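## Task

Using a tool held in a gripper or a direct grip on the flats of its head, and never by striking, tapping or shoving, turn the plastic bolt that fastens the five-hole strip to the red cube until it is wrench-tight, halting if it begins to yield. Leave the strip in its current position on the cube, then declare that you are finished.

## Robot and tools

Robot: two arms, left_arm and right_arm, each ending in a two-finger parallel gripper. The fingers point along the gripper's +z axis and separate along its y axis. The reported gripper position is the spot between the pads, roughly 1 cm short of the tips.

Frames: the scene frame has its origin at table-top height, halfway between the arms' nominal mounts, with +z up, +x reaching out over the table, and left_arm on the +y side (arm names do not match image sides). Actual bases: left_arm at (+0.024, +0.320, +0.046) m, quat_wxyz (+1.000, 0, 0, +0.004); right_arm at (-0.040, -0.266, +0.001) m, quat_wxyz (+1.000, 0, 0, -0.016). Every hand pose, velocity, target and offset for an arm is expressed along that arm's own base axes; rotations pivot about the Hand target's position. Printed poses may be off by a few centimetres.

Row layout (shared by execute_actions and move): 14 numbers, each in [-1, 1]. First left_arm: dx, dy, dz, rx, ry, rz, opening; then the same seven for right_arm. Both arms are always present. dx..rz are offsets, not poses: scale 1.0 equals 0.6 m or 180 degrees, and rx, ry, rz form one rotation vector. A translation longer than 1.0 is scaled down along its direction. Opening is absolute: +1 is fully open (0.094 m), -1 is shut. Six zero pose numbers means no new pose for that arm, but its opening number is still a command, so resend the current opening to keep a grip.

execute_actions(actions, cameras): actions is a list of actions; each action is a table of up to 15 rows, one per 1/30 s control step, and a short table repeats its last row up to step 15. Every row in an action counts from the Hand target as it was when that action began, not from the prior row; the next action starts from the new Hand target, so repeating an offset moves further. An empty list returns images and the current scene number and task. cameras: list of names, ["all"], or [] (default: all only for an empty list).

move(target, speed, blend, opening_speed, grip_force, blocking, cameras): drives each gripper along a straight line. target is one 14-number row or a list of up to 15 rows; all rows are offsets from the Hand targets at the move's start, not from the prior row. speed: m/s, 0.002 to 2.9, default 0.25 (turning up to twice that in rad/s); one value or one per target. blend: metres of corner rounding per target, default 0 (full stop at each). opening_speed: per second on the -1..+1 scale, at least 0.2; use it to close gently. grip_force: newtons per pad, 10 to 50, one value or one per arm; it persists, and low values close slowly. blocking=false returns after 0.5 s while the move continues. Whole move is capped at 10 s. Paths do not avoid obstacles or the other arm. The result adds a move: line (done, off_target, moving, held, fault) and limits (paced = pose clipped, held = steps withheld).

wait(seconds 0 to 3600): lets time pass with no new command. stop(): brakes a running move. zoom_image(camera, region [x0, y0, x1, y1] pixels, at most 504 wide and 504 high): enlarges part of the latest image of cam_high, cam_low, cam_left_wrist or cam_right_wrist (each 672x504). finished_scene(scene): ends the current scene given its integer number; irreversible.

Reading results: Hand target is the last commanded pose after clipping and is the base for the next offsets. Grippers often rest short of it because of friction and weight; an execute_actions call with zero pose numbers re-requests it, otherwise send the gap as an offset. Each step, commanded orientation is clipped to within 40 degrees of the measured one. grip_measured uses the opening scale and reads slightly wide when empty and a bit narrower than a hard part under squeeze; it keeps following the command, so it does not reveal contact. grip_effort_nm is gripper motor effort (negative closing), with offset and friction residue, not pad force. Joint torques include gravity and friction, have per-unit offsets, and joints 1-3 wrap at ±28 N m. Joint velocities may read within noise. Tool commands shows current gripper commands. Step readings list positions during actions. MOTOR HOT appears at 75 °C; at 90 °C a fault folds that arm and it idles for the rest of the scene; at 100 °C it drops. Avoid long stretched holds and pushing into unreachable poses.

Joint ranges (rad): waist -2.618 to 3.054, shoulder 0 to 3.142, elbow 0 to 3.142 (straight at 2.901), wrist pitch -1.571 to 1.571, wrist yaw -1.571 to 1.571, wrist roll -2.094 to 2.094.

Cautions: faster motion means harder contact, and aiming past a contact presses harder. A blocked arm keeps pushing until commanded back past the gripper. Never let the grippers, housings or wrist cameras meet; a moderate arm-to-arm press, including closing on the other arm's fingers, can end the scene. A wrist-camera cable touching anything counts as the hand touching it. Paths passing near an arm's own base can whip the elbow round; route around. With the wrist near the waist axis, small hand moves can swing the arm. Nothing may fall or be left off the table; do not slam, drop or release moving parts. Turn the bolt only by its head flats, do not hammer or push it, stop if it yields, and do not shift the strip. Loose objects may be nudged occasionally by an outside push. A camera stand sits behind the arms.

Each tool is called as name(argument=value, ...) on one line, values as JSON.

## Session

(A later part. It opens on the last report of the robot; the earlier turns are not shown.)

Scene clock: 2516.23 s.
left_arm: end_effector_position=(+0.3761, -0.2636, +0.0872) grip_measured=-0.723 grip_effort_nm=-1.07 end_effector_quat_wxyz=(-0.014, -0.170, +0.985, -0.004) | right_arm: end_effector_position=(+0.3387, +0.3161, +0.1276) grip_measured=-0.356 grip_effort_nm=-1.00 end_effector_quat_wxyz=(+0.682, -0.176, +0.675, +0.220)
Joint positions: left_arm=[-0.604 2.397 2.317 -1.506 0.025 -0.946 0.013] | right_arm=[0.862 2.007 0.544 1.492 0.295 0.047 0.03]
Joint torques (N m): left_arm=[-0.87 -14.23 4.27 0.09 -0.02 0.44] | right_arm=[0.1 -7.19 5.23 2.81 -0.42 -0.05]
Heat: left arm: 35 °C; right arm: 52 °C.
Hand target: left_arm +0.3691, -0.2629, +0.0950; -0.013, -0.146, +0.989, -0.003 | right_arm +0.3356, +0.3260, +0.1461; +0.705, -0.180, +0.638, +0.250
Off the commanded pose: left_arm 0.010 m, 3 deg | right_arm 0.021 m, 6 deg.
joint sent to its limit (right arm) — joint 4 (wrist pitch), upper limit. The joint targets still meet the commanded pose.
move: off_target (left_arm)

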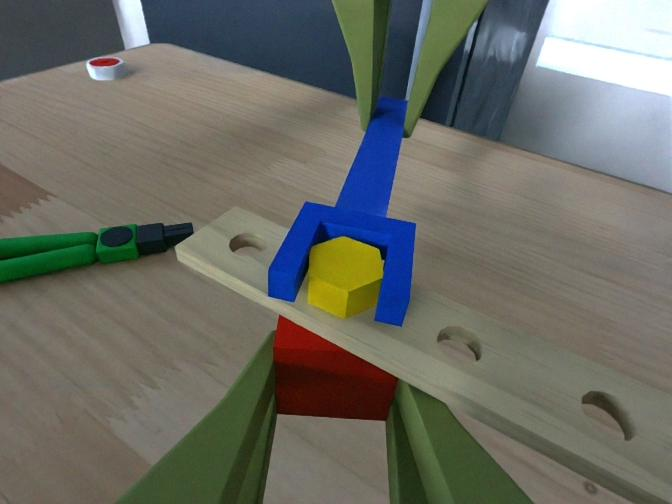

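move(target=[[-0.0075,0.0125,0.03,0.0,0.0,0.0278,-0.95,0,0,0,0,0,0,-0.7]], speed=0.04, cameras=["cam_right_wrist"])

zoom_image(camera="cam_right_wrist", region=[255, 190, 425, 330])

Scene clock: 2521.27 s.
left_arm: end_effector_position=(+0.3738, -0.2585, +0.0977) grip_measured=-0.723 grip_effort_nm=-1.08 end_effector_quat_wxyz=(-0.011, -0.195, +0.981, -0.002) | right_arm: end_effector_position=(+0.3370, +0.3183, +0.1328) grip_measured=-0.356 grip_effort_nm=-1.00 end_effector_quat_wxyz=(+0.687, -0.178, +0.667, +0.229)
Joint positions: left_arm=[-0.6 2.373 2.317 -1.527 0.018 -0.992 0.013] | right_arm=[0.862 2.007 0.544 1.513 0.279 0.047 0.03]
Joint torques (N m): left_arm=[-0.47 -15.01 5.01 -0.13 0.03 0.11] | right_arm=[0.05 -7.09 5.38 2.56 -0.29 -0.05]
Heat: left arm: 36 °C; right arm: 53 °C.
Hand target: left_arm +0.3645, -0.2554, +0.1129; -0.013, -0.189, +0.982, -0.003 | right_arm +0.3356, +0.3259, +0.1461; +0.705, -0.180, +0.638, +0.250
Off the commanded pose: left_arm 0.018 m, 1 deg | right_arm 0.015 m, 5 deg.
joint sent to its limit (right arm) — joint 4 (wrist pitch), upper limit. The joint targets still meet the commanded pose.
move: off_target (left_arm)

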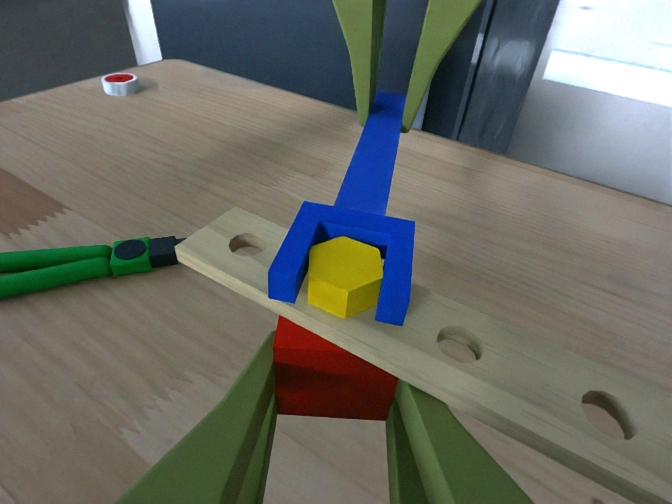

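Scaled by 2.965 from the camera's image (finer frame: 960x720).

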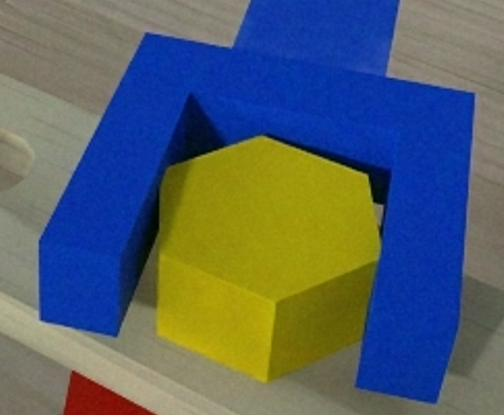

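move(target=[[-0.0120,0.0230,0.010,0.0,0.0,0.0389,-0.95,0,0,0,0,0,0,-0.7]], speed=0.05, cameras=["cam_high","cam_right_wrist"])

zoom_image(camera="cam_right_wrist", region=[255, 190, 425, 330])

Scene clock: 2531.77 s.
left_arm: end_effector_position=(+0.3645, -0.2426, +0.1043) grip_measured=-0.723 grip_effort_nm=-1.08 end_effector_quat_wxyz=(-0.012, -0.238, +0.971, +0.006) | right_arm: end_effector_position=(+0.3325, +0.3243, +0.1382) grip_measured=-0.356 grip_effort_nm=-1.00 end_effector_quat_wxyz=(+0.688, -0.189, +0.656, +0.247)
Joint positions: left_arm=[-0.585 2.296 2.209 -1.509 0.011 -1.066 0.013] | right_arm=[0.862 2.007 0.544 1.535 0.236 0.047 0.03]
Joint torques (N m): left_arm=[-0.18 -14.74 4.68 0.01 0.12 -0.24] | right_arm=[-0.01 -7.01 5.53 2.31 0.08 -0.03]
Heat: left arm: 40 °C; right arm: 54 °C.
Hand target: left_arm +0.3574, -0.2417, +0.1190; -0.013, -0.248, +0.969, -0.004 | right_arm +0.3357, +0.3258, +0.1461; +0.705, -0.180, +0.638, +0.250
Off the commanded pose: left_arm 0.016 m, 2 deg | right_arm 0.009 m, 3 deg.
joint sent to its limit (right arm) — joint 4 (wrist pitch), upper limit. The joint targets still meet the commanded pose.
move: off_target (left_arm)

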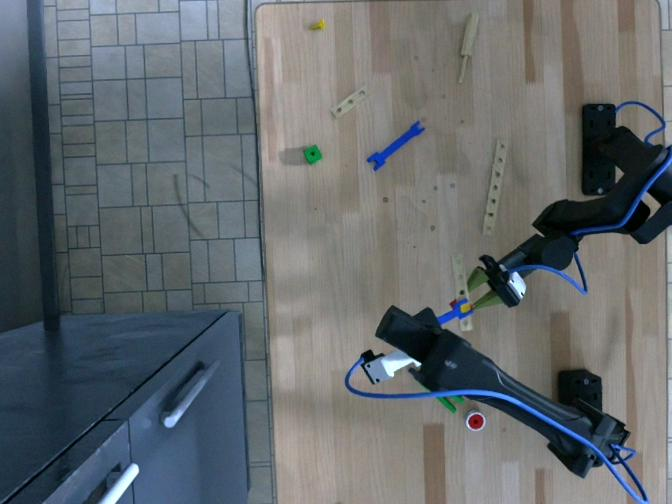

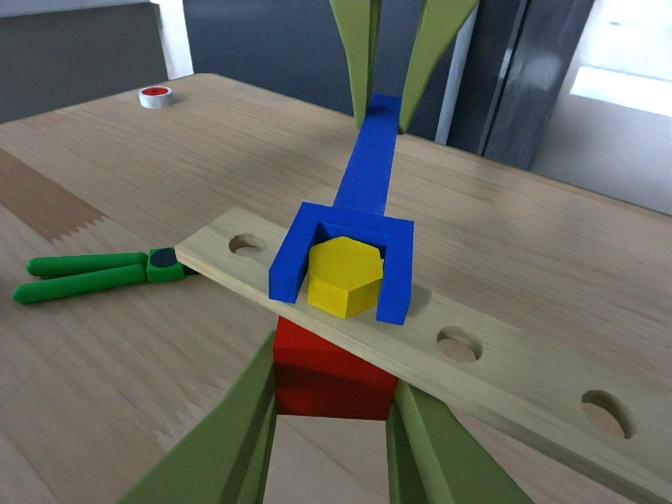

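Scaled by 2.965 from the camera's image (finer frame: 960x720).

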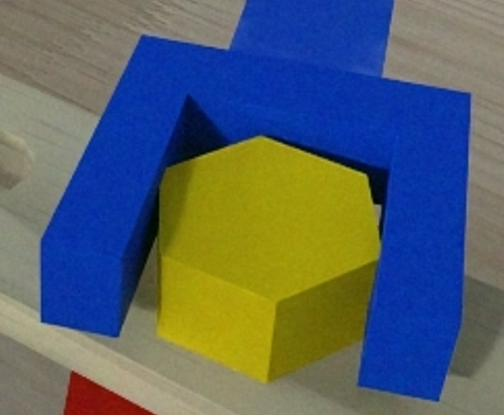

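move(target=[[0.068,0.035,0.002,0.0,0.0,0.0056,-0.95,0,0,0,0,0,0,-0.7]], speed=0.05, cameras=["cam_high","cam_right_wrist"])

zoom_image(camera="cam_right_wrist", region=[225, 120, 445, 330])

Scene clock: 2537.83 s.
left_arm: end_effector_position=(+0.3721, -0.2352, +0.1194) grip_measured=-0.723 grip_effort_nm=-1.07 end_effector_quat_wxyz=(-0.042, -0.250, +0.967, -0.016) | right_arm: end_effector_position=(+0.3362, +0.3279, +0.1536) grip_measured=-0.356 grip_effort_nm=-1.00 end_effector_quat_wxyz=(+0.705, -0.182, +0.638, +0.252)
Joint positions: left_arm=[-0.533 2.346 2.354 -1.615 0.082 -1.036 0.013] | right_arm=[0.862 2.007 0.571 1.56 0.239 0.037 0.03]
Joint torques (N m): left_arm=[3.18 -10.41 8.38 0.48 -0.5 0.17] | right_arm=[-0.01 -7.09 3.32 1.99 0.04 0.07]
Heat: left arm: 41 °C; right arm: 54 °C.
Hand target: left_arm +0.3982, -0.2205, +0.1202; -0.013, -0.257, +0.966, -0.004 | right_arm +0.3357, +0.3259, +0.1461; +0.705, -0.180, +0.638, +0.250
Off the commanded pose: left_arm 0.030 m, 4 deg | right_arm 0.008 m, 0 deg.
joint read past its limit (left arm) — joint 4 (wrist pitch), lower limit.
joint sent to its limit (left arm) — joint 4 (wrist pitch), lower limit. The joint targets still meet the commanded pose.
joint sent to its limit (right arm) — joint 4 (wrist pitch), upper limit. The joint targets still meet the commanded pose.
move: off_target (left_arm)

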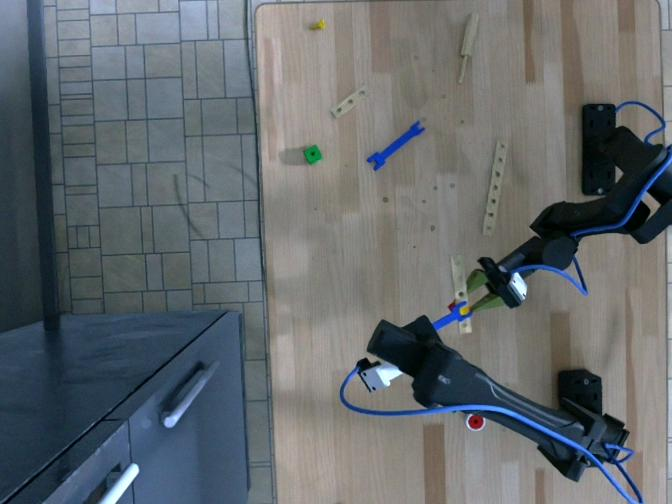

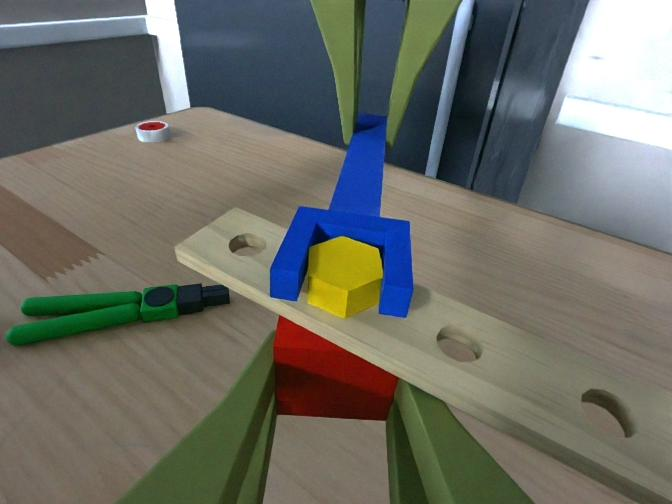

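Scaled by 2.291 from the camera's image (finer frame: 960x720).

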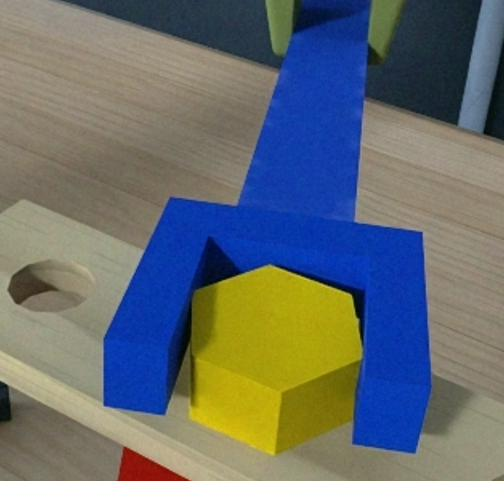

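move(target=[[-0.0613,-0.0123,-0.0203,0.0,0.0,0.0444,-0.95,0,0,0,0,0,0,-0.7]], speed=0.05, cameras=["cam_right_wrist"])

zoom_image(camera="cam_right_wrist", region=[225, 120, 445, 330])

Scene clock: 2562.90 s.
left_arm: end_effector_position=(+0.3599, -0.2256, +0.0979) grip_measured=-0.723 grip_effort_nm=-1.07 end_effector_quat_wxyz=(-0.032, -0.324, +0.946, +0.005) | right_arm: end_effector_position=(+0.3356, +0.3264, +0.1384) grip_measured=-0.356 grip_effort_nm=-1.00 end_effector_quat_wxyz=(+0.689, -0.191, +0.657, +0.241)
Joint positions: left_arm=[-0.544 2.251 2.107 -1.475 0.043 -1.203 0.013] | right_arm=[0.862 2.007 0.56 1.515 0.242 0.037 0.03]
Joint torques (N m): left_arm=[-0.99 -13.78 4.66 0.31 -0.15 -0.11] | right_arm=[-0.03 -7.06 4.22 2.55 0.02 0.07]
Heat: left arm: 39 °C; right arm: 53 °C.
Hand target: left_arm +0.3614, -0.2279, +0.1080; -0.013, -0.324, +0.946, -0.005 | right_arm +0.3357, +0.3259, +0.1462; +0.705, -0.180, +0.638, +0.250
Off the commanded pose: left_arm 0.011 m, 3 deg | right_arm 0.008 m, 3 deg.
joint sent to its limit (right arm) — joint 4 (wrist pitch), upper limit. The joint targets still meet the commanded pose.
move: off_target (left_arm)

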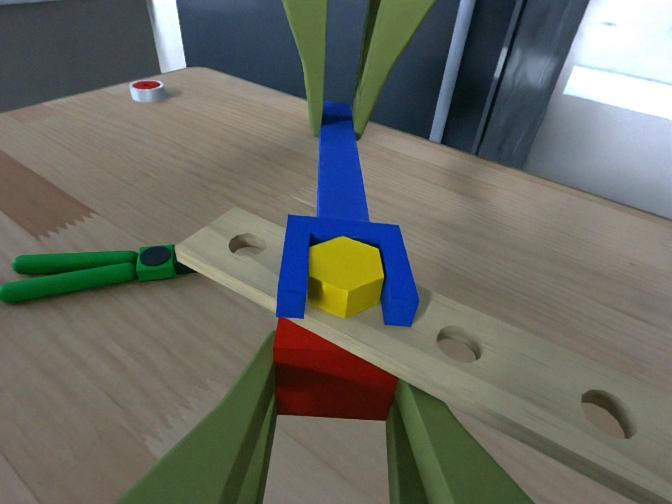

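Scaled by 2.291 from the camera's image (finer frame: 960x720).

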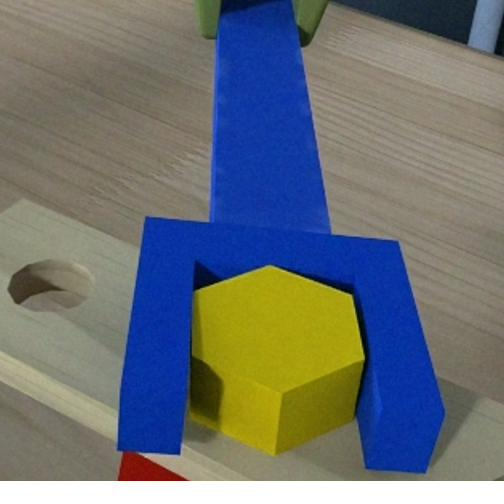

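move(target=[[0.0437,0.0397,0.003,0.0,0.0,0.0,-0.95,0,0,0,0,0,0,-0.7]], speed=0.06, cameras=["cam_right_wrist"])

zoom_image(camera="cam_right_wrist", region=[225, 120, 445, 330])

Scene clock: 2570.00 s.
left_arm: end_effector_position=(+0.3857, -0.2070, +0.1156) grip_measured=-0.723 grip_effort_nm=-1.08 end_effector_quat_wxyz=(-0.009, -0.325, +0.946, -0.018) | right_arm: end_effector_position=(+0.3355, +0.3262, +0.1408) grip_measured=-0.356 grip_effort_nm=-1.00 end_effector_quat_wxyz=(+0.692, -0.189, +0.654, +0.242)
Joint positions: left_arm=[-0.479 2.251 2.179 -1.486 0.037 -1.141 0.013] | right_arm=[0.862 2.007 0.56 1.524 0.242 0.037 0.03]
Joint torques (N m): left_arm=[0.14 -9.13 7.49 0.09 -0.11 0.06] | right_arm=[-0.01 -7.04 4.25 2.42 0.02 0.07]
Heat: left arm: 39 °C; right arm: 54 °C.
Hand target: left_arm +0.3877, -0.2041, +0.1098; -0.013, -0.324, +0.946, -0.005 | right_arm +0.3357, +0.3259, +0.1462; +0.705, -0.180, +0.638, +0.250
Off the commanded pose: left_arm 0.007 m, 1 deg | right_arm 0.005 m, 3 deg.
joint sent to its limit (right arm) — joint 4 (wrist pitch), upper limit. The joint targets still meet the commanded pose.
move: done

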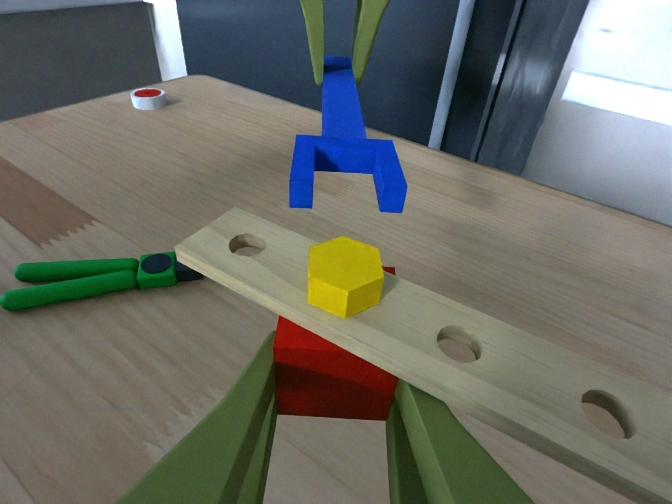

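Scaled by 2.291 from the camera's image (finer frame: 960x720).

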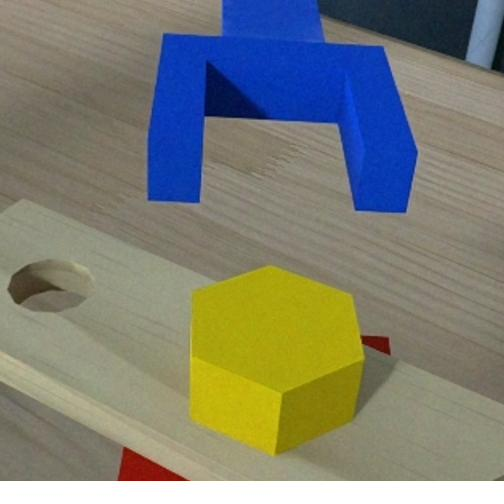

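move(target=[[0.1038,0.0568,-0.06,0.005,-0.01,0.0,-0.95,0,0,0,0,0,0,-0.7],[0.1038,0.0568,-0.2,0.005,-0.01,0.0,-0.95,0,0,0,0,0,0,-0.7]], speed=[0.2,0.1], blend=[0.02,0], cameras=["cam_high","cam_low","cam_left_wrist"])

Scene clock: 2602.40 s.
left_arm: end_effector_position=(+0.4493, -0.1720, +0.0022) grip_measured=-0.723 grip_effort_nm=-1.08 end_effector_quat_wxyz=(+0.006, -0.326, +0.945, -0.012) | right_arm: end_effector_position=(+0.3355, +0.3262, +0.1408) grip_measured=-0.356 grip_effort_nm=-1.00 end_effector_quat_wxyz=(+0.692, -0.189, +0.654, +0.242)
Joint positions: left_arm=[-0.364 2.461 2.093 -1.179 0.011 -1.028 0.013] | right_arm=[0.862 2.007 0.56 1.524 0.242 0.037 0.03]
Joint torques (N m): left_arm=[-0.12 -10.73 5.27 0.44 -0.12 0.07] | right_arm=[-0.02 -7.05 4.25 2.42 0.02 0.07]
Heat: left arm: 37 °C; right arm: 55 °C.
Hand target: left_arm +0.4499, -0.1700, -0.0103; +0.005, -0.324, +0.946, -0.003 | right_arm +0.3357, +0.3259, +0.1462; +0.705, -0.180, +0.638, +0.250
Off the commanded pose: left_arm 0.013 m, 1 deg | right_arm 0.005 m, 3 deg.
joint sent to its limit (right arm) — joint 4 (wrist pitch), upper limit. The joint targets still meet the commanded pose.
move: off_target (left_arm)

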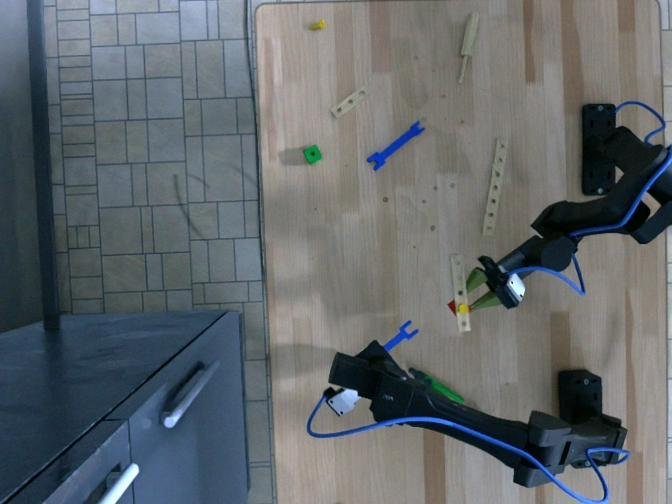

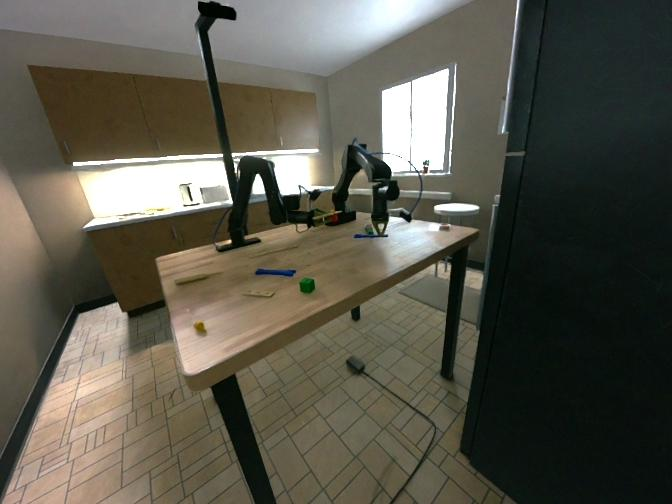

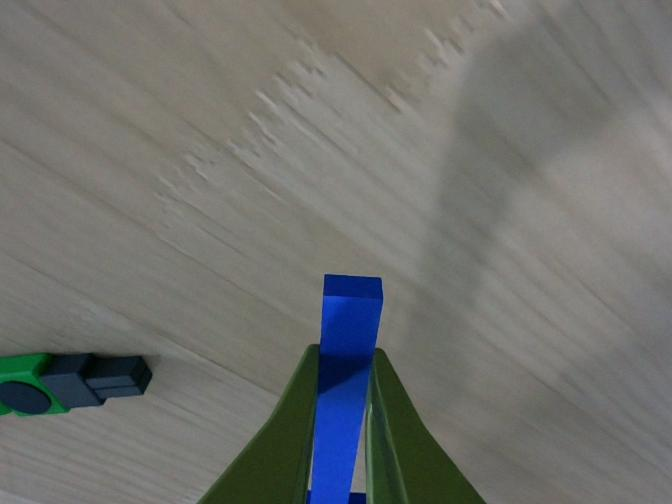

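move(target=[0,0,-0.03,0,0,0,-0.95,0,0,0,0,0,0,-0.7], speed=0.06)

Scene clock: 2623.23 s.
left_arm: end_effector_position=(+0.4500, -0.1723, -0.0151) grip_measured=-0.723 grip_effort_nm=-1.08 end_effector_quat_wxyz=(+0.006, -0.326, +0.945, -0.012) | right_arm: end_effector_position=(+0.3355, +0.3262, +0.1408) grip_measured=-0.356 grip_effort_nm=-1.00 end_effector_quat_wxyz=(+0.692, -0.189, +0.654, +0.242)
Joint positions: left_arm=[-0.364 2.477 2.052 -1.121 0.011 -1.028 0.013] | right_arm=[0.862 2.007 0.56 1.524 0.242 0.037 0.03]
Joint torques (N m): left_arm=[-0.18 -10.63 5.2 0.44 -0.11 0.05] | right_arm=[-0.01 -7.05 4.25 2.43 0.02 0.07]
Heat: left arm: 36 °C; right arm: 55 °C.
Hand target: left_arm +0.4499, -0.1700, -0.0282; +0.005, -0.324, +0.946, -0.003 | right_arm +0.3357, +0.3259, +0.1462; +0.705, -0.180, +0.638, +0.250
Off the commanded pose: left_arm 0.013 m, 1 deg | right_arm 0.005 m, 3 deg.
joint sent to its limit (right arm) — joint 4 (wrist pitch), upper limit. The joint targets still meet the commanded pose.
move: off_target (left_arm)

move(target=[0,0,-0.016,0,0,0,-0.95,0,0,0,0,0,0,-0.7], speed=0.05)

move(target=[0,0,-0.01,0,0,0,-0.95,0,0,0,0,0,0,-0.7], speed=0.05, cameras=["cam_left_wrist"])

Scene clock: 2626.57 s.
left_arm: end_effector_position=(+0.4506, -0.1725, -0.0241) grip_measured=-0.723 grip_effort_nm=-1.08 end_effector_quat_wxyz=(+0.007, -0.326, +0.945, -0.013) | right_arm: end_effector_position=(+0.3355, +0.3262, +0.1408) grip_measured=-0.356 grip_effort_nm=-1.00 end_effector_quat_wxyz=(+0.692, -0.189, +0.654, +0.242)
Joint positions: left_arm=[-0.364 2.486 2.034 -1.092 0.011 -1.028 0.013] | right_arm=[0.862 2.007 0.56 1.524 0.242 0.037 0.03]
Joint torques (N m): left_arm=[-0.17 -10.61 5.11 0.42 -0.12 0.05] | right_arm=[-0.02 -7.06 4.25 2.42 0.03 0.07]
Heat: left arm: 36 °C; right arm: 55 °C.
Hand target: left_arm +0.4499, -0.1700, -0.0379; +0.005, -0.324, +0.946, -0.003 | right_arm +0.3357, +0.3259, +0.1462; +0.705, -0.180, +0.638, +0.250
Off the commanded pose: left_arm 0.014 m, 1 deg | right_arm 0.005 m, 3 deg.
joint sent to its limit (right arm) — joint 4 (wrist pitch), upper limit. The joint targets still meet the commanded pose.
move: off_target (left_arm)

Scene clock: 2627.07 s.
left_arm: end_effector_position=(+0.4510, -0.1727, -0.0270) grip_measured=-0.723 grip_effort_nm=-1.07 end_effector_quat_wxyz=(+0.008, -0.326, +0.945, -0.014) | right_arm: end_effector_position=(+0.3355, +0.3262, +0.1408) grip_measured=-0.356 grip_effort_nm=-1.00 end_effector_quat_wxyz=(+0.692, -0.189, +0.654, +0.242)
Joint positions: left_arm=[-0.364 2.489 2.026 -1.079 0.012 -1.028 0.013] | right_arm=[0.862 2.007 0.56 1.524 0.242 0.037 0.03]
Joint torques (N m): left_arm=[-0.05 -10.28 4.83 0.49 -0.12 0.03] | right_arm=[-0.01 -7.05 4.25 2.43 0.02 0.07]
Heat: left arm: 36 °C; right arm: 55 °C.
Hand target: left_arm +0.4499, -0.1700, -0.0439; +0.005, -0.324, +0.946, -0.003 | right_arm +0.3357, +0.3259, +0.1462; +0.705, -0.180, +0.638, +0.250
Off the commanded pose: left_arm 0.017 m, 1 deg | right_arm 0.005 m, 3 deg.
joint sent to its limit (right arm) — joint 4 (wrist pitch), upper limit. The joint targets still meet the commanded pose.
move: off_target (left_arm)

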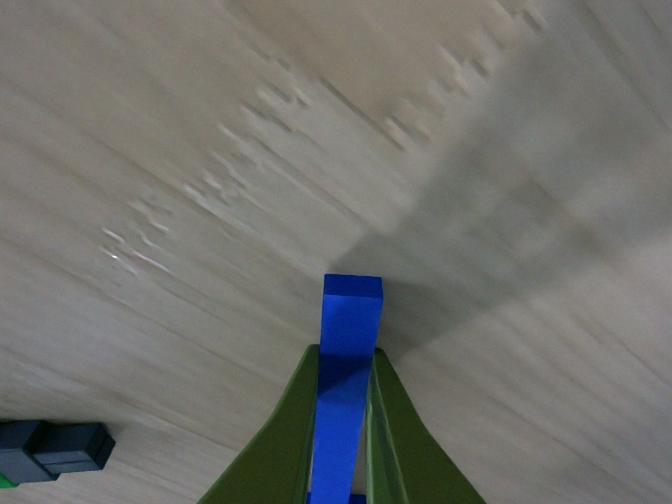

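move(target=[0,0,-0.008,0,0,0,-0.95,0,0,0,0,0,0,-0.7], speed=0.05)

Scene clock: 2629.53 s.
left_arm: end_effector_position=(+0.4510, -0.1727, -0.0275) grip_measured=-0.723 grip_effort_nm=-1.08 end_effector_quat_wxyz=(+0.008, -0.326, +0.945, -0.014) | right_arm: end_effector_position=(+0.3355, +0.3262, +0.1408) grip_measured=-0.356 grip_effort_nm=-1.00 end_effector_quat_wxyz=(+0.692, -0.189, +0.654, +0.242)
Joint positions: left_arm=[-0.364 2.489 2.025 -1.077 0.012 -1.028 0.013] | right_arm=[0.862 2.007 0.56 1.524 0.242 0.037 0.03]
Joint torques (N m): left_arm=[-0.12 -9.98 4.21 0.64 -0.12 0.05] | right_arm=[-0.01 -7.05 4.23 2.42 0.02 0.07]
Heat: left arm: 36 °C; right arm: 55 °C.
Hand target: left_arm +0.4498, -0.1700, -0.0487; +0.005, -0.324, +0.946, -0.003 | right_arm +0.3357, +0.3259, +0.1462; +0.705, -0.180, +0.638, +0.250
Off the commanded pose: left_arm 0.021 m, 1 deg | right_arm 0.005 m, 3 deg.
joint sent to its limit (right arm) — joint 4 (wrist pitch), upper limit. The joint targets still meet the commanded pose.
move: off_target (left_arm)

move(target=[0,0,0.013,0,0,0,-0.3,0,0,0,0,0,0,-0.7], speed=0.05, opening_speed=0.8)

move(target=[0,0,0.13,0,0,0,0.0,0,0,0,0,0,0,-0.7], speed=0.15, cameras=["cam_left_wrist","cam_high"])

Scene clock: 2636.50 s.
left_arm: end_effector_position=(+0.4509, -0.1726, -0.0284) grip_measured=-0.304 grip_effort_nm=0.11 end_effector_quat_wxyz=(+0.007, -0.326, +0.945, -0.013) | right_arm: end_effector_position=(+0.3355, +0.3262, +0.1408) grip_measured=-0.356 grip_effort_nm=-1.00 end_effector_quat_wxyz=(+0.692, -0.189, +0.654, +0.242)
Joint positions: left_arm=[-0.364 2.491 2.025 -1.076 0.011 -1.027 0.033] | right_arm=[0.862 2.007 0.56 1.524 0.242 0.037 0.03]
Joint torques (N m): left_arm=[-0.12 -10.7 5.49 0.36 -0.14 0.05] | right_arm=[-0.01 -7.04 4.25 2.43 0.02 0.07]
Heat: left arm: 36 °C; right arm: 55 °C.
Hand target: left_arm +0.4499, -0.1700, -0.0408; +0.005, -0.324, +0.946, -0.003 | right_arm +0.3357, +0.3259, +0.1462; +0.705, -0.180, +0.638, +0.250
Off the commanded pose: left_arm 0.013 m, 1 deg | right_arm 0.005 m, 3 deg.
joint sent to its limit (right arm) — joint 4 (wrist pitch), upper limit. The joint targets still meet the commanded pose.
move: off_target (left_arm)

Scene clock: 2638.07 s.
left_arm: end_effector_position=(+0.4452, -0.1704, +0.0196) grip_measured=-0.003 grip_effort_nm=0.11 end_effector_quat_wxyz=(-0.012, -0.326, +0.945, +0.002) | right_arm: end_effector_position=(+0.3355, +0.3262, +0.1408) grip_measured=-0.356 grip_effort_nm=-1.00 end_effector_quat_wxyz=(+0.692, -0.189, +0.654, +0.242)
Joint positions: left_arm=[-0.364 2.491 2.217 -1.318 0.011 -1.027 0.047] | right_arm=[0.862 2.007 0.56 1.524 0.242 0.037 0.03]
Joint torques (N m): left_arm=[-0.12 -14.69 7.54 0.05 -0.13 0.05] | right_arm=[-0.01 -7.06 4.25 2.43 0.02 0.07]
Heat: left arm: 37 °C; right arm: 55 °C.
Hand target: left_arm +0.4500, -0.1700, +0.0372; +0.005, -0.324, +0.946, -0.003 | right_arm +0.3357, +0.3259, +0.1462; +0.705, -0.180, +0.638, +0.250
Off the commanded pose: left_arm 0.018 m, 2 deg | right_arm 0.005 m, 3 deg.
joint sent to its limit (right arm) — joint 4 (wrist pitch), upper limit. The joint targets still meet the commanded pose.
move: off_target (left_arm)
Images, in order (width x height): cam_high 672x504, cam_left_wrist 672x504.

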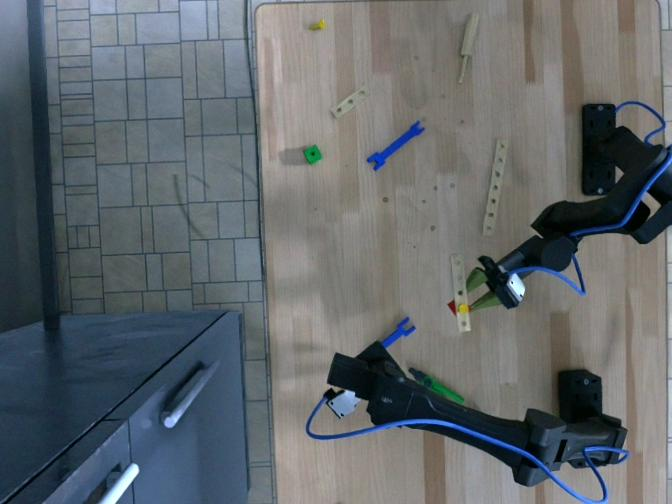

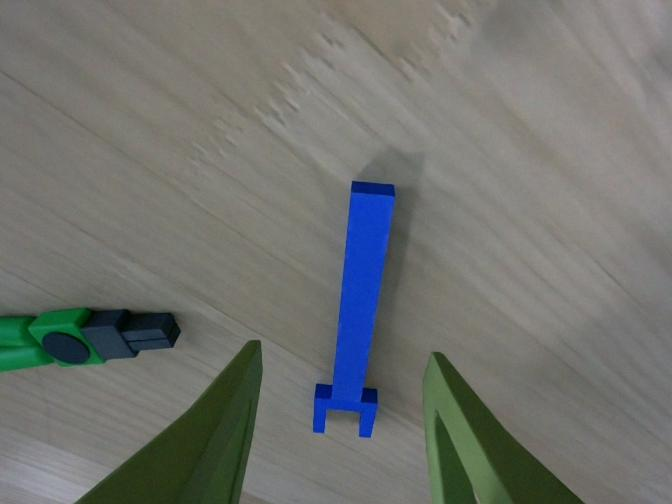

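move(target=[[0,0,0.205,0,0,0,0.0,0,0,0,0,0,0,-0.7],[-0.285,-0.18,0.197,0,0,0,0.0,0,0,0,0,0,0,-0.7]], speed=0.15, blend=0.02, cameras=["cam_left_wrist","cam_right_wrist"])

Scene clock: 2648.80 s.
left_arm: end_effector_position=(+0.2782, -0.2786, +0.1438) grip_measured=-0.003 grip_effort_nm=0.11 end_effector_quat_wxyz=(-0.011, -0.323, +0.946, +0.012) | right_arm: end_effector_position=(+0.3355, +0.3262, +0.1408) grip_measured=-0.356 grip_effort_nm=-1.00 end_effector_quat_wxyz=(+0.692, -0.189, +0.654, +0.242)
Joint positions: left_arm=[-0.785 2.104 2.057 -1.555 0.008 -1.442 0.047] | right_arm=[0.862 2.007 0.56 1.524 0.242 0.037 0.03]
Joint torques (N m): left_arm=[-0.5 -13.04 4.86 0.29 -0.14 -0.04] | right_arm=[-0.01 -7.05 4.25 2.43 0.02 0.07]
Heat: left arm: 41 °C; right arm: 55 °C.
Hand target: left_arm +0.2789, -0.2780, +0.1554; +0.005, -0.324, +0.946, -0.003 | right_arm +0.3357, +0.3259, +0.1462; +0.705, -0.180, +0.638, +0.250
Off the commanded pose: left_arm 0.012 m, 2 deg | right_arm 0.005 m, 3 deg.
joint sent to its limit (right arm) — joint 4 (wrist pitch), upper limit. The joint targets still meet the commanded pose.
move: off_target (left_arm)

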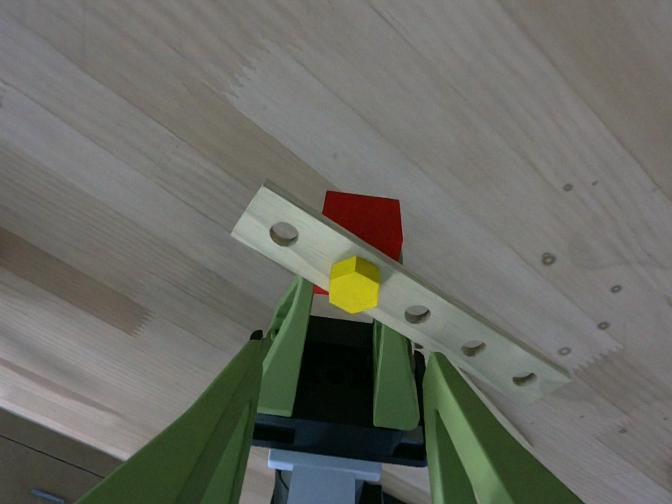

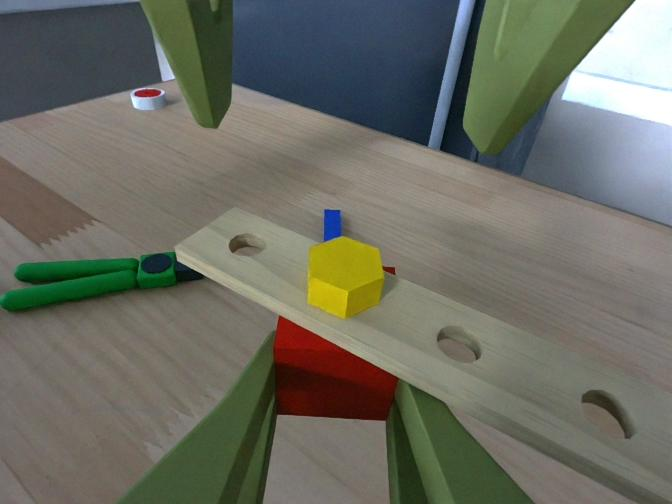

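zoom_image(camera="cam_left_wrist", region=[280, 210, 430, 340])

Scaled by 3.360 from the camera's image (finer frame: 960x720).

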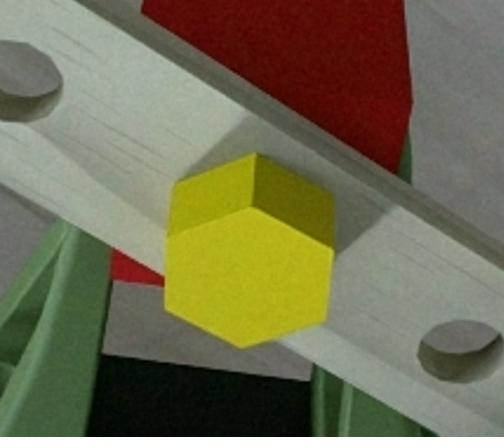

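move(target=[0.0025,-0.0033,-0.0707,0,0,0.0056,0.0,0,0,0,0,0,0,-0.7], speed=0.1, cameras=["cam_left_wrist"])

Scene clock: 2672.00 s.
left_arm: end_effector_position=(+0.2784, -0.2789, +0.1030) grip_measured=-0.003 grip_effort_nm=0.11 end_effector_quat_wxyz=(-0.011, -0.331, +0.943, +0.013) | right_arm: end_effector_position=(+0.3357, +0.3260, +0.1396) grip_measured=-0.356 grip_effort_nm=-1.00 end_effector_quat_wxyz=(+0.691, -0.189, +0.655, +0.241)
Joint positions: left_arm=[-0.785 2.087 1.867 -1.384 0.008 -1.46 0.047] | right_arm=[0.862 2.008 0.56 1.52 0.244 0.037 0.03]
Joint torques (N m): left_arm=[-0.53 -12.75 4.82 0.37 -0.13 -0.07] | right_arm=[-0.01 -7.09 4.23 2.47 0 0.07]
Heat: left arm: 44 °C; right arm: 55 °C.
Hand target: left_arm +0.2804, -0.2800, +0.1129; +0.005, -0.332, +0.943, -0.003 | right_arm +0.3357, +0.3259, +0.1463; +0.705, -0.180, +0.638, +0.250
Off the commanded pose: left_arm 0.010 m, 3 deg | right_arm 0.007 m, 3 deg.
joint sent to its limit (right arm) — joint 4 (wrist pitch), upper limit. The joint targets still meet the commanded pose.
move: off_target (left_arm)

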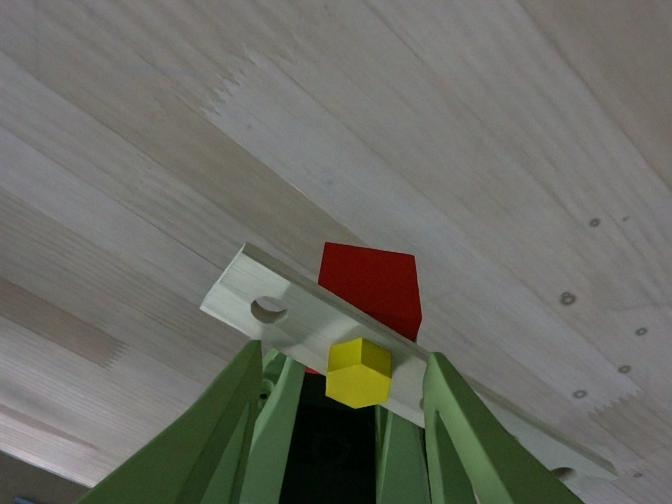

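move(target=[0,0,0.008,0,0,0,0.0,0,0,0,0,0,0,-0.7], speed=0.05, cameras=["cam_left_wrist","cam_right_wrist"])

zoom_image(camera="cam_left_wrist", region=[280, 310, 430, 440])

Scene clock: 2677.83 s.
left_arm: end_effector_position=(+0.2784, -0.2789, +0.1030) grip_measured=-0.003 grip_effort_nm=0.11 end_effector_quat_wxyz=(-0.011, -0.331, +0.943, +0.013) | right_arm: end_effector_position=(+0.3357, +0.3260, +0.1396) grip_measured=-0.356 grip_effort_nm=-1.00 end_effector_quat_wxyz=(+0.691, -0.189, +0.655, +0.241)
Joint positions: left_arm=[-0.785 2.087 1.867 -1.384 0.008 -1.46 0.047] | right_arm=[0.862 2.008 0.56 1.52 0.244 0.037 0.03]
Joint torques (N m): left_arm=[-0.55 -12.81 6.22 0.18 -0.13 -0.07] | right_arm=[-0.01 -7.09 4.23 2.47 0 0.07]
Heat: left arm: 44 °C; right arm: 56 °C.
Hand target: left_arm +0.2804, -0.2800, +0.1178; +0.005, -0.332, +0.943, -0.002 | right_arm +0.3357, +0.3259, +0.1463; +0.705, -0.180, +0.638, +0.250
Off the commanded pose: left_arm 0.015 m, 3 deg | right_arm 0.007 m, 3 deg.
joint sent to its limit (right arm) — joint 4 (wrist pitch), upper limit. The joint targets still meet the commanded pose.
move: off_target (left_arm)

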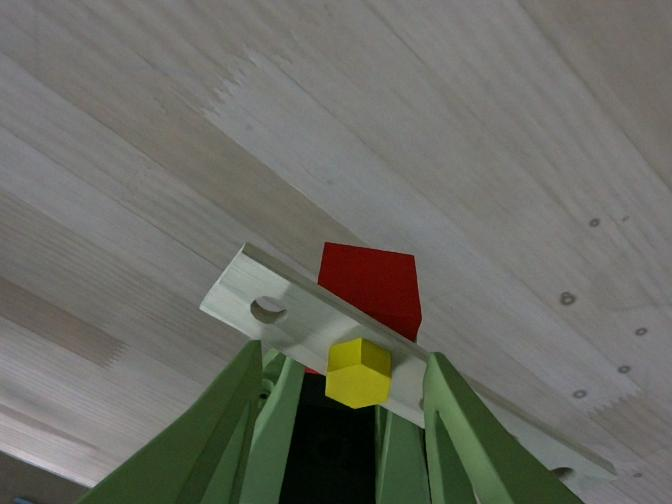

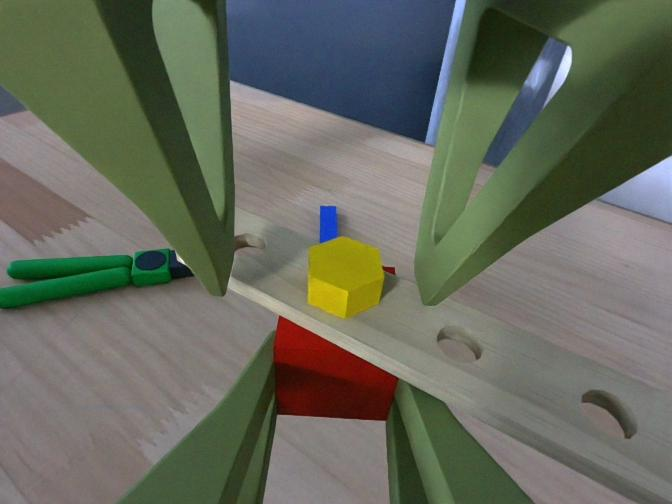

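Scaled by 3.360 from the camera's image (finer frame: 960x720).

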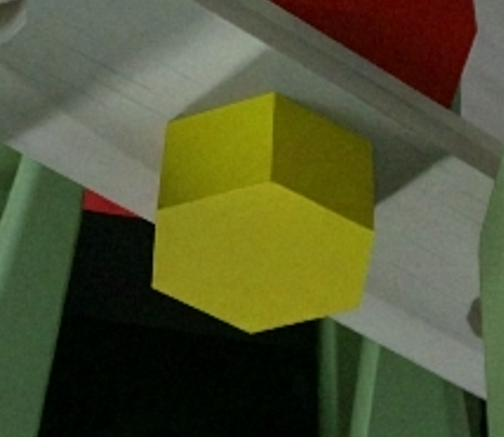

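move(target=[0.004,-0.005,0.008,0,0,0,0.0,0,0,0,0,0,0,-0.7], speed=0.05)

Scene clock: 2693.60 s.
left_arm: end_effector_position=(+0.2825, -0.2829, +0.1108) grip_measured=-0.003 grip_effort_nm=0.11 end_effector_quat_wxyz=(-0.006, -0.332, +0.943, +0.002) | right_arm: end_effector_position=(+0.3357, +0.3260, +0.1406) grip_measured=-0.356 grip_effort_nm=-1.00 end_effector_quat_wxyz=(+0.692, -0.189, +0.654, +0.242)
Joint positions: left_arm=[-0.785 2.087 1.899 -1.392 0.008 -1.462 0.047] | right_arm=[0.862 2.008 0.56 1.524 0.244 0.037 0.03]
Joint torques (N m): left_arm=[-0.65 -11.25 7.46 0.03 -0.15 -0.07] | right_arm=[0.02 -7.09 4.25 2.43 0 0.07]
Heat: left arm: 45 °C; right arm: 57 °C.
Hand target: left_arm +0.2828, -0.2830, +0.1226; +0.005, -0.332, +0.943, -0.003 | right_arm +0.3357, +0.3259, +0.1463; +0.705, -0.180, +0.638, +0.250
Off the commanded pose: left_arm 0.012 m, 1 deg | right_arm 0.006 m, 3 deg.
joint sent to its limit (right arm) — joint 4 (wrist pitch), upper limit. The joint targets still meet the commanded pose.
move: off_target (left_arm)

wait(seconds=0.1, cameras=["cam_left_wrist"])

zoom_image(camera="cam_left_wrist", region=[270, 290, 440, 440])

Scene clock: 2696.63 s.
left_arm: end_effector_position=(+0.2824, -0.2829, +0.1109) grip_measured=-0.003 grip_effort_nm=0.11 end_effector_quat_wxyz=(-0.006, -0.332, +0.943, +0.002) | right_arm: end_effector_position=(+0.3357, +0.3260, +0.1406) grip_measured=-0.356 grip_effort_nm=-1.00 end_effector_quat_wxyz=(+0.692, -0.189, +0.654, +0.242)
Joint positions: left_arm=[-0.785 2.087 1.899 -1.392 0.008 -1.462 0.047] | right_arm=[0.862 2.008 0.56 1.524 0.244 0.037 0.03]
Joint torques (N m): left_arm=[-0.66 -11.25 7.49 0.01 -0.14 -0.06] | right_arm=[-0.01 -7.08 4.25 2.43 0 0.07]
Heat: left arm: 45 °C; right arm: 57 °C.
Hand target: left_arm +0.2828, -0.2830, +0.1226; +0.005, -0.332, +0.943, -0.003 | right_arm +0.3357, +0.3259, +0.1463; +0.705, -0.180, +0.638, +0.250
Tool commands: left_gripper/opening=+0.0 right_gripper/opening=-0.7
Off the commanded pose: left_arm 0.012 m, 1 deg | right_arm 0.006 m, 3 deg.
wait: 0.10 s; at rest from the start

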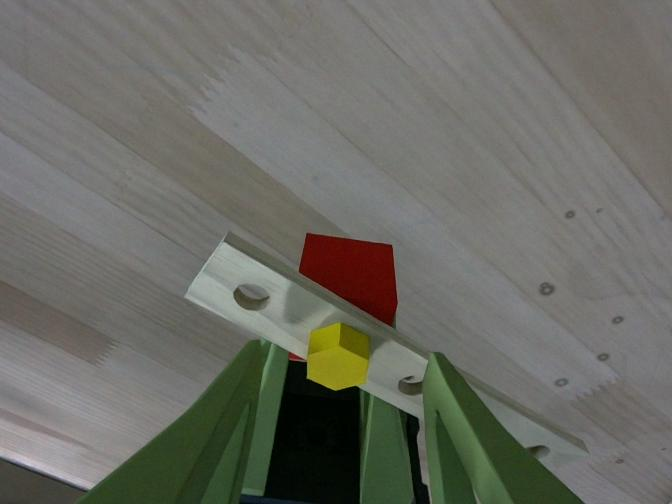

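Scaled by 2.965 from the camera's image (finer frame: 960x720).

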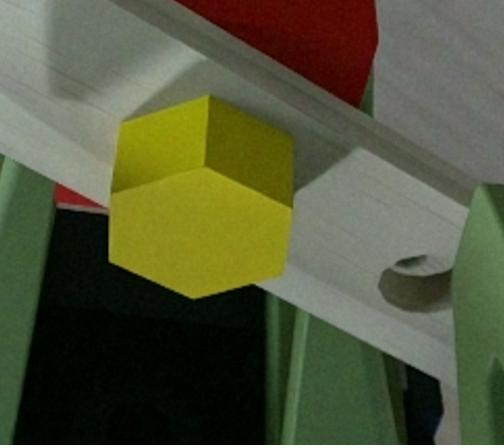

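move(target=[-0.002,0.0027,-0.0125,0,0,0,0.0,0,0,0,0,0,0,-0.7], speed=0.05)

Scene clock: 2706.00 s.
left_arm: end_effector_position=(+0.2806, -0.2810, +0.1078) grip_measured=-0.003 grip_effort_nm=0.11 end_effector_quat_wxyz=(-0.008, -0.332, +0.943, +0.007) | right_arm: end_effector_position=(+0.3357, +0.3260, +0.1406) grip_measured=-0.356 grip_effort_nm=-1.00 end_effector_quat_wxyz=(+0.692, -0.189, +0.654, +0.242)
Joint positions: left_arm=[-0.785 2.087 1.887 -1.391 0.008 -1.462 0.047] | right_arm=[0.862 2.008 0.56 1.524 0.244 0.037 0.03]
Joint torques (N m): left_arm=[-0.59 -12.05 4.88 0.32 -0.15 -0.07] | right_arm=[0.01 -7.09 4.23 2.42 0 0.07]
Heat: left arm: 44 °C; right arm: 56 °C.
Hand target: left_arm +0.2816, -0.2814, +0.1151; +0.005, -0.332, +0.943, -0.003 | right_arm +0.3357, +0.3259, +0.1463; +0.705, -0.180, +0.638, +0.250
Off the commanded pose: left_arm 0.007 m, 2 deg | right_arm 0.006 m, 3 deg.
joint sent to its limit (right arm) — joint 4 (wrist pitch), upper limit. The joint targets still meet the commanded pose.
move: done

move(target=[0,0,-0.005,0,0,0,0.0,0,0,0,0,0,0,-0.7], speed=0.05, cameras=["cam_left_wrist","cam_right_wrist"])

zoom_image(camera="cam_left_wrist", region=[270, 290, 440, 440])

Scene clock: 2709.87 s.
left_arm: end_effector_position=(+0.2806, -0.2810, +0.1045) grip_measured=-0.003 grip_effort_nm=0.11 end_effector_quat_wxyz=(-0.008, -0.332, +0.943, +0.007) | right_arm: end_effector_position=(+0.3357, +0.3260, +0.1406) grip_measured=-0.356 grip_effort_nm=-1.00 end_effector_quat_wxyz=(+0.692, -0.189, +0.654, +0.242)
Joint positions: left_arm=[-0.785 2.087 1.874 -1.378 0.008 -1.462 0.047] | right_arm=[0.862 2.008 0.56 1.524 0.244 0.037 0.03]
Joint torques (N m): left_arm=[-0.57 -12.12 4.92 0.32 -0.12 -0.05] | right_arm=[-0.01 -7.1 4.23 2.42 0 0.07]
Heat: left arm: 44 °C; right arm: 56 °C.
Hand target: left_arm +0.2816, -0.2814, +0.1121; +0.005, -0.332, +0.943, -0.003 | right_arm +0.3357, +0.3259, +0.1463; +0.705, -0.180, +0.638, +0.250
Off the commanded pose: left_arm 0.008 m, 2 deg | right_arm 0.006 m, 3 deg.
joint sent to its limit (right arm) — joint 4 (wrist pitch), upper limit. The joint targets still meet the commanded pose.
move: done

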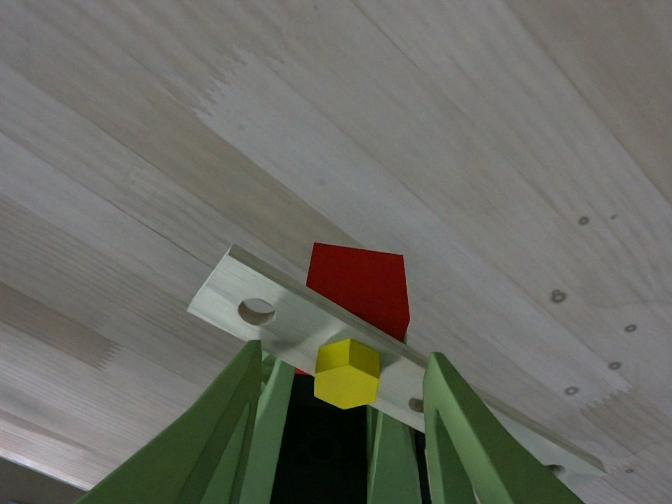

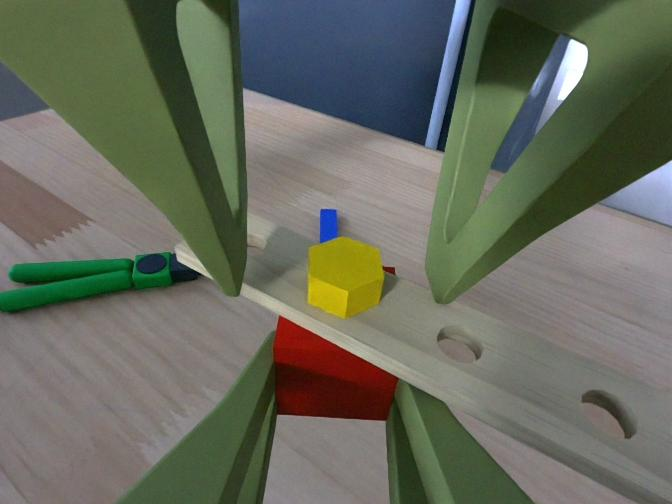

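Scaled by 2.965 from the camera's image (finer frame: 960x720).

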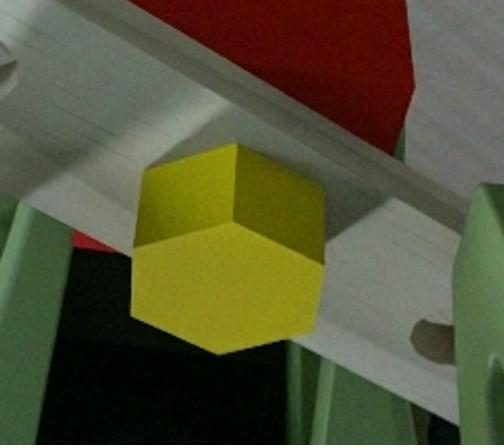

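move(target=[0,0,0,0,0,0,-0.95,0,0,0,0,0,0,-0.7], opening_speed=0.6, cameras=["cam_left_wrist","cam_right_wrist"])

Scene clock: 2716.13 s.
left_arm: end_effector_position=(+0.2811, -0.2815, +0.1045) grip_measured=-0.657 grip_effort_nm=-1.08 end_effector_quat_wxyz=(-0.008, -0.332, +0.943, +0.006) | right_arm: end_effector_position=(+0.3357, +0.3260, +0.1406) grip_measured=-0.356 grip_effort_nm=-1.00 end_effector_quat_wxyz=(+0.692, -0.189, +0.654, +0.242)
Joint positions: left_arm=[-0.785 2.087 1.874 -1.376 0.008 -1.463 0.016] | right_arm=[0.862 2.008 0.56 1.524 0.244 0.037 0.03]
Joint torques (N m): left_arm=[-0.55 -12.15 4.94 0.31 -0.13 -0.04] | right_arm=[-0.01 -7.09 4.25 2.43 0 0.07]
Heat: left arm: 45 °C; right arm: 56 °C.
Hand target: left_arm +0.2817, -0.2814, +0.1121; +0.005, -0.332, +0.943, -0.003 | right_arm +0.3357, +0.3259, +0.1463; +0.705, -0.180, +0.638, +0.250
Off the commanded pose: left_arm 0.008 m, 2 deg | right_arm 0.006 m, 3 deg.
joint sent to its limit (right arm) — joint 4 (wrist pitch), upper limit. The joint targets still meet the commanded pose.
move: done

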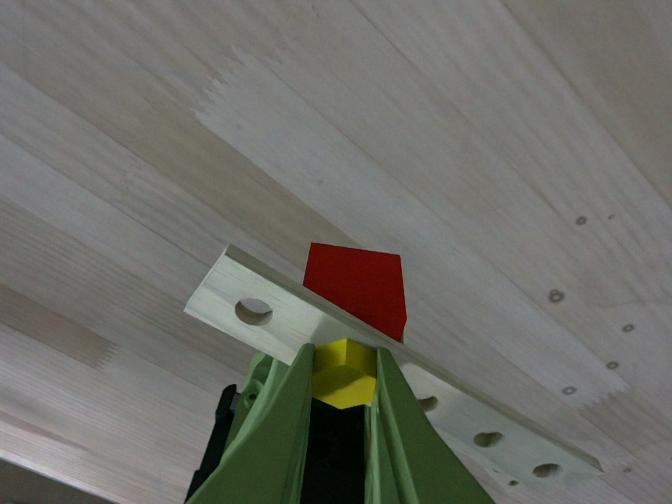

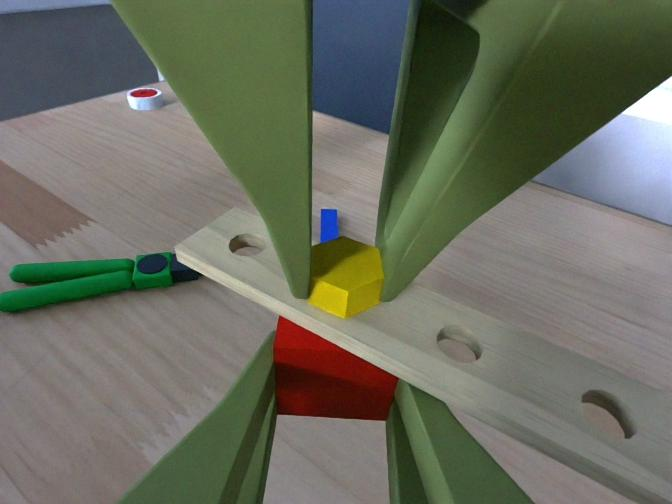

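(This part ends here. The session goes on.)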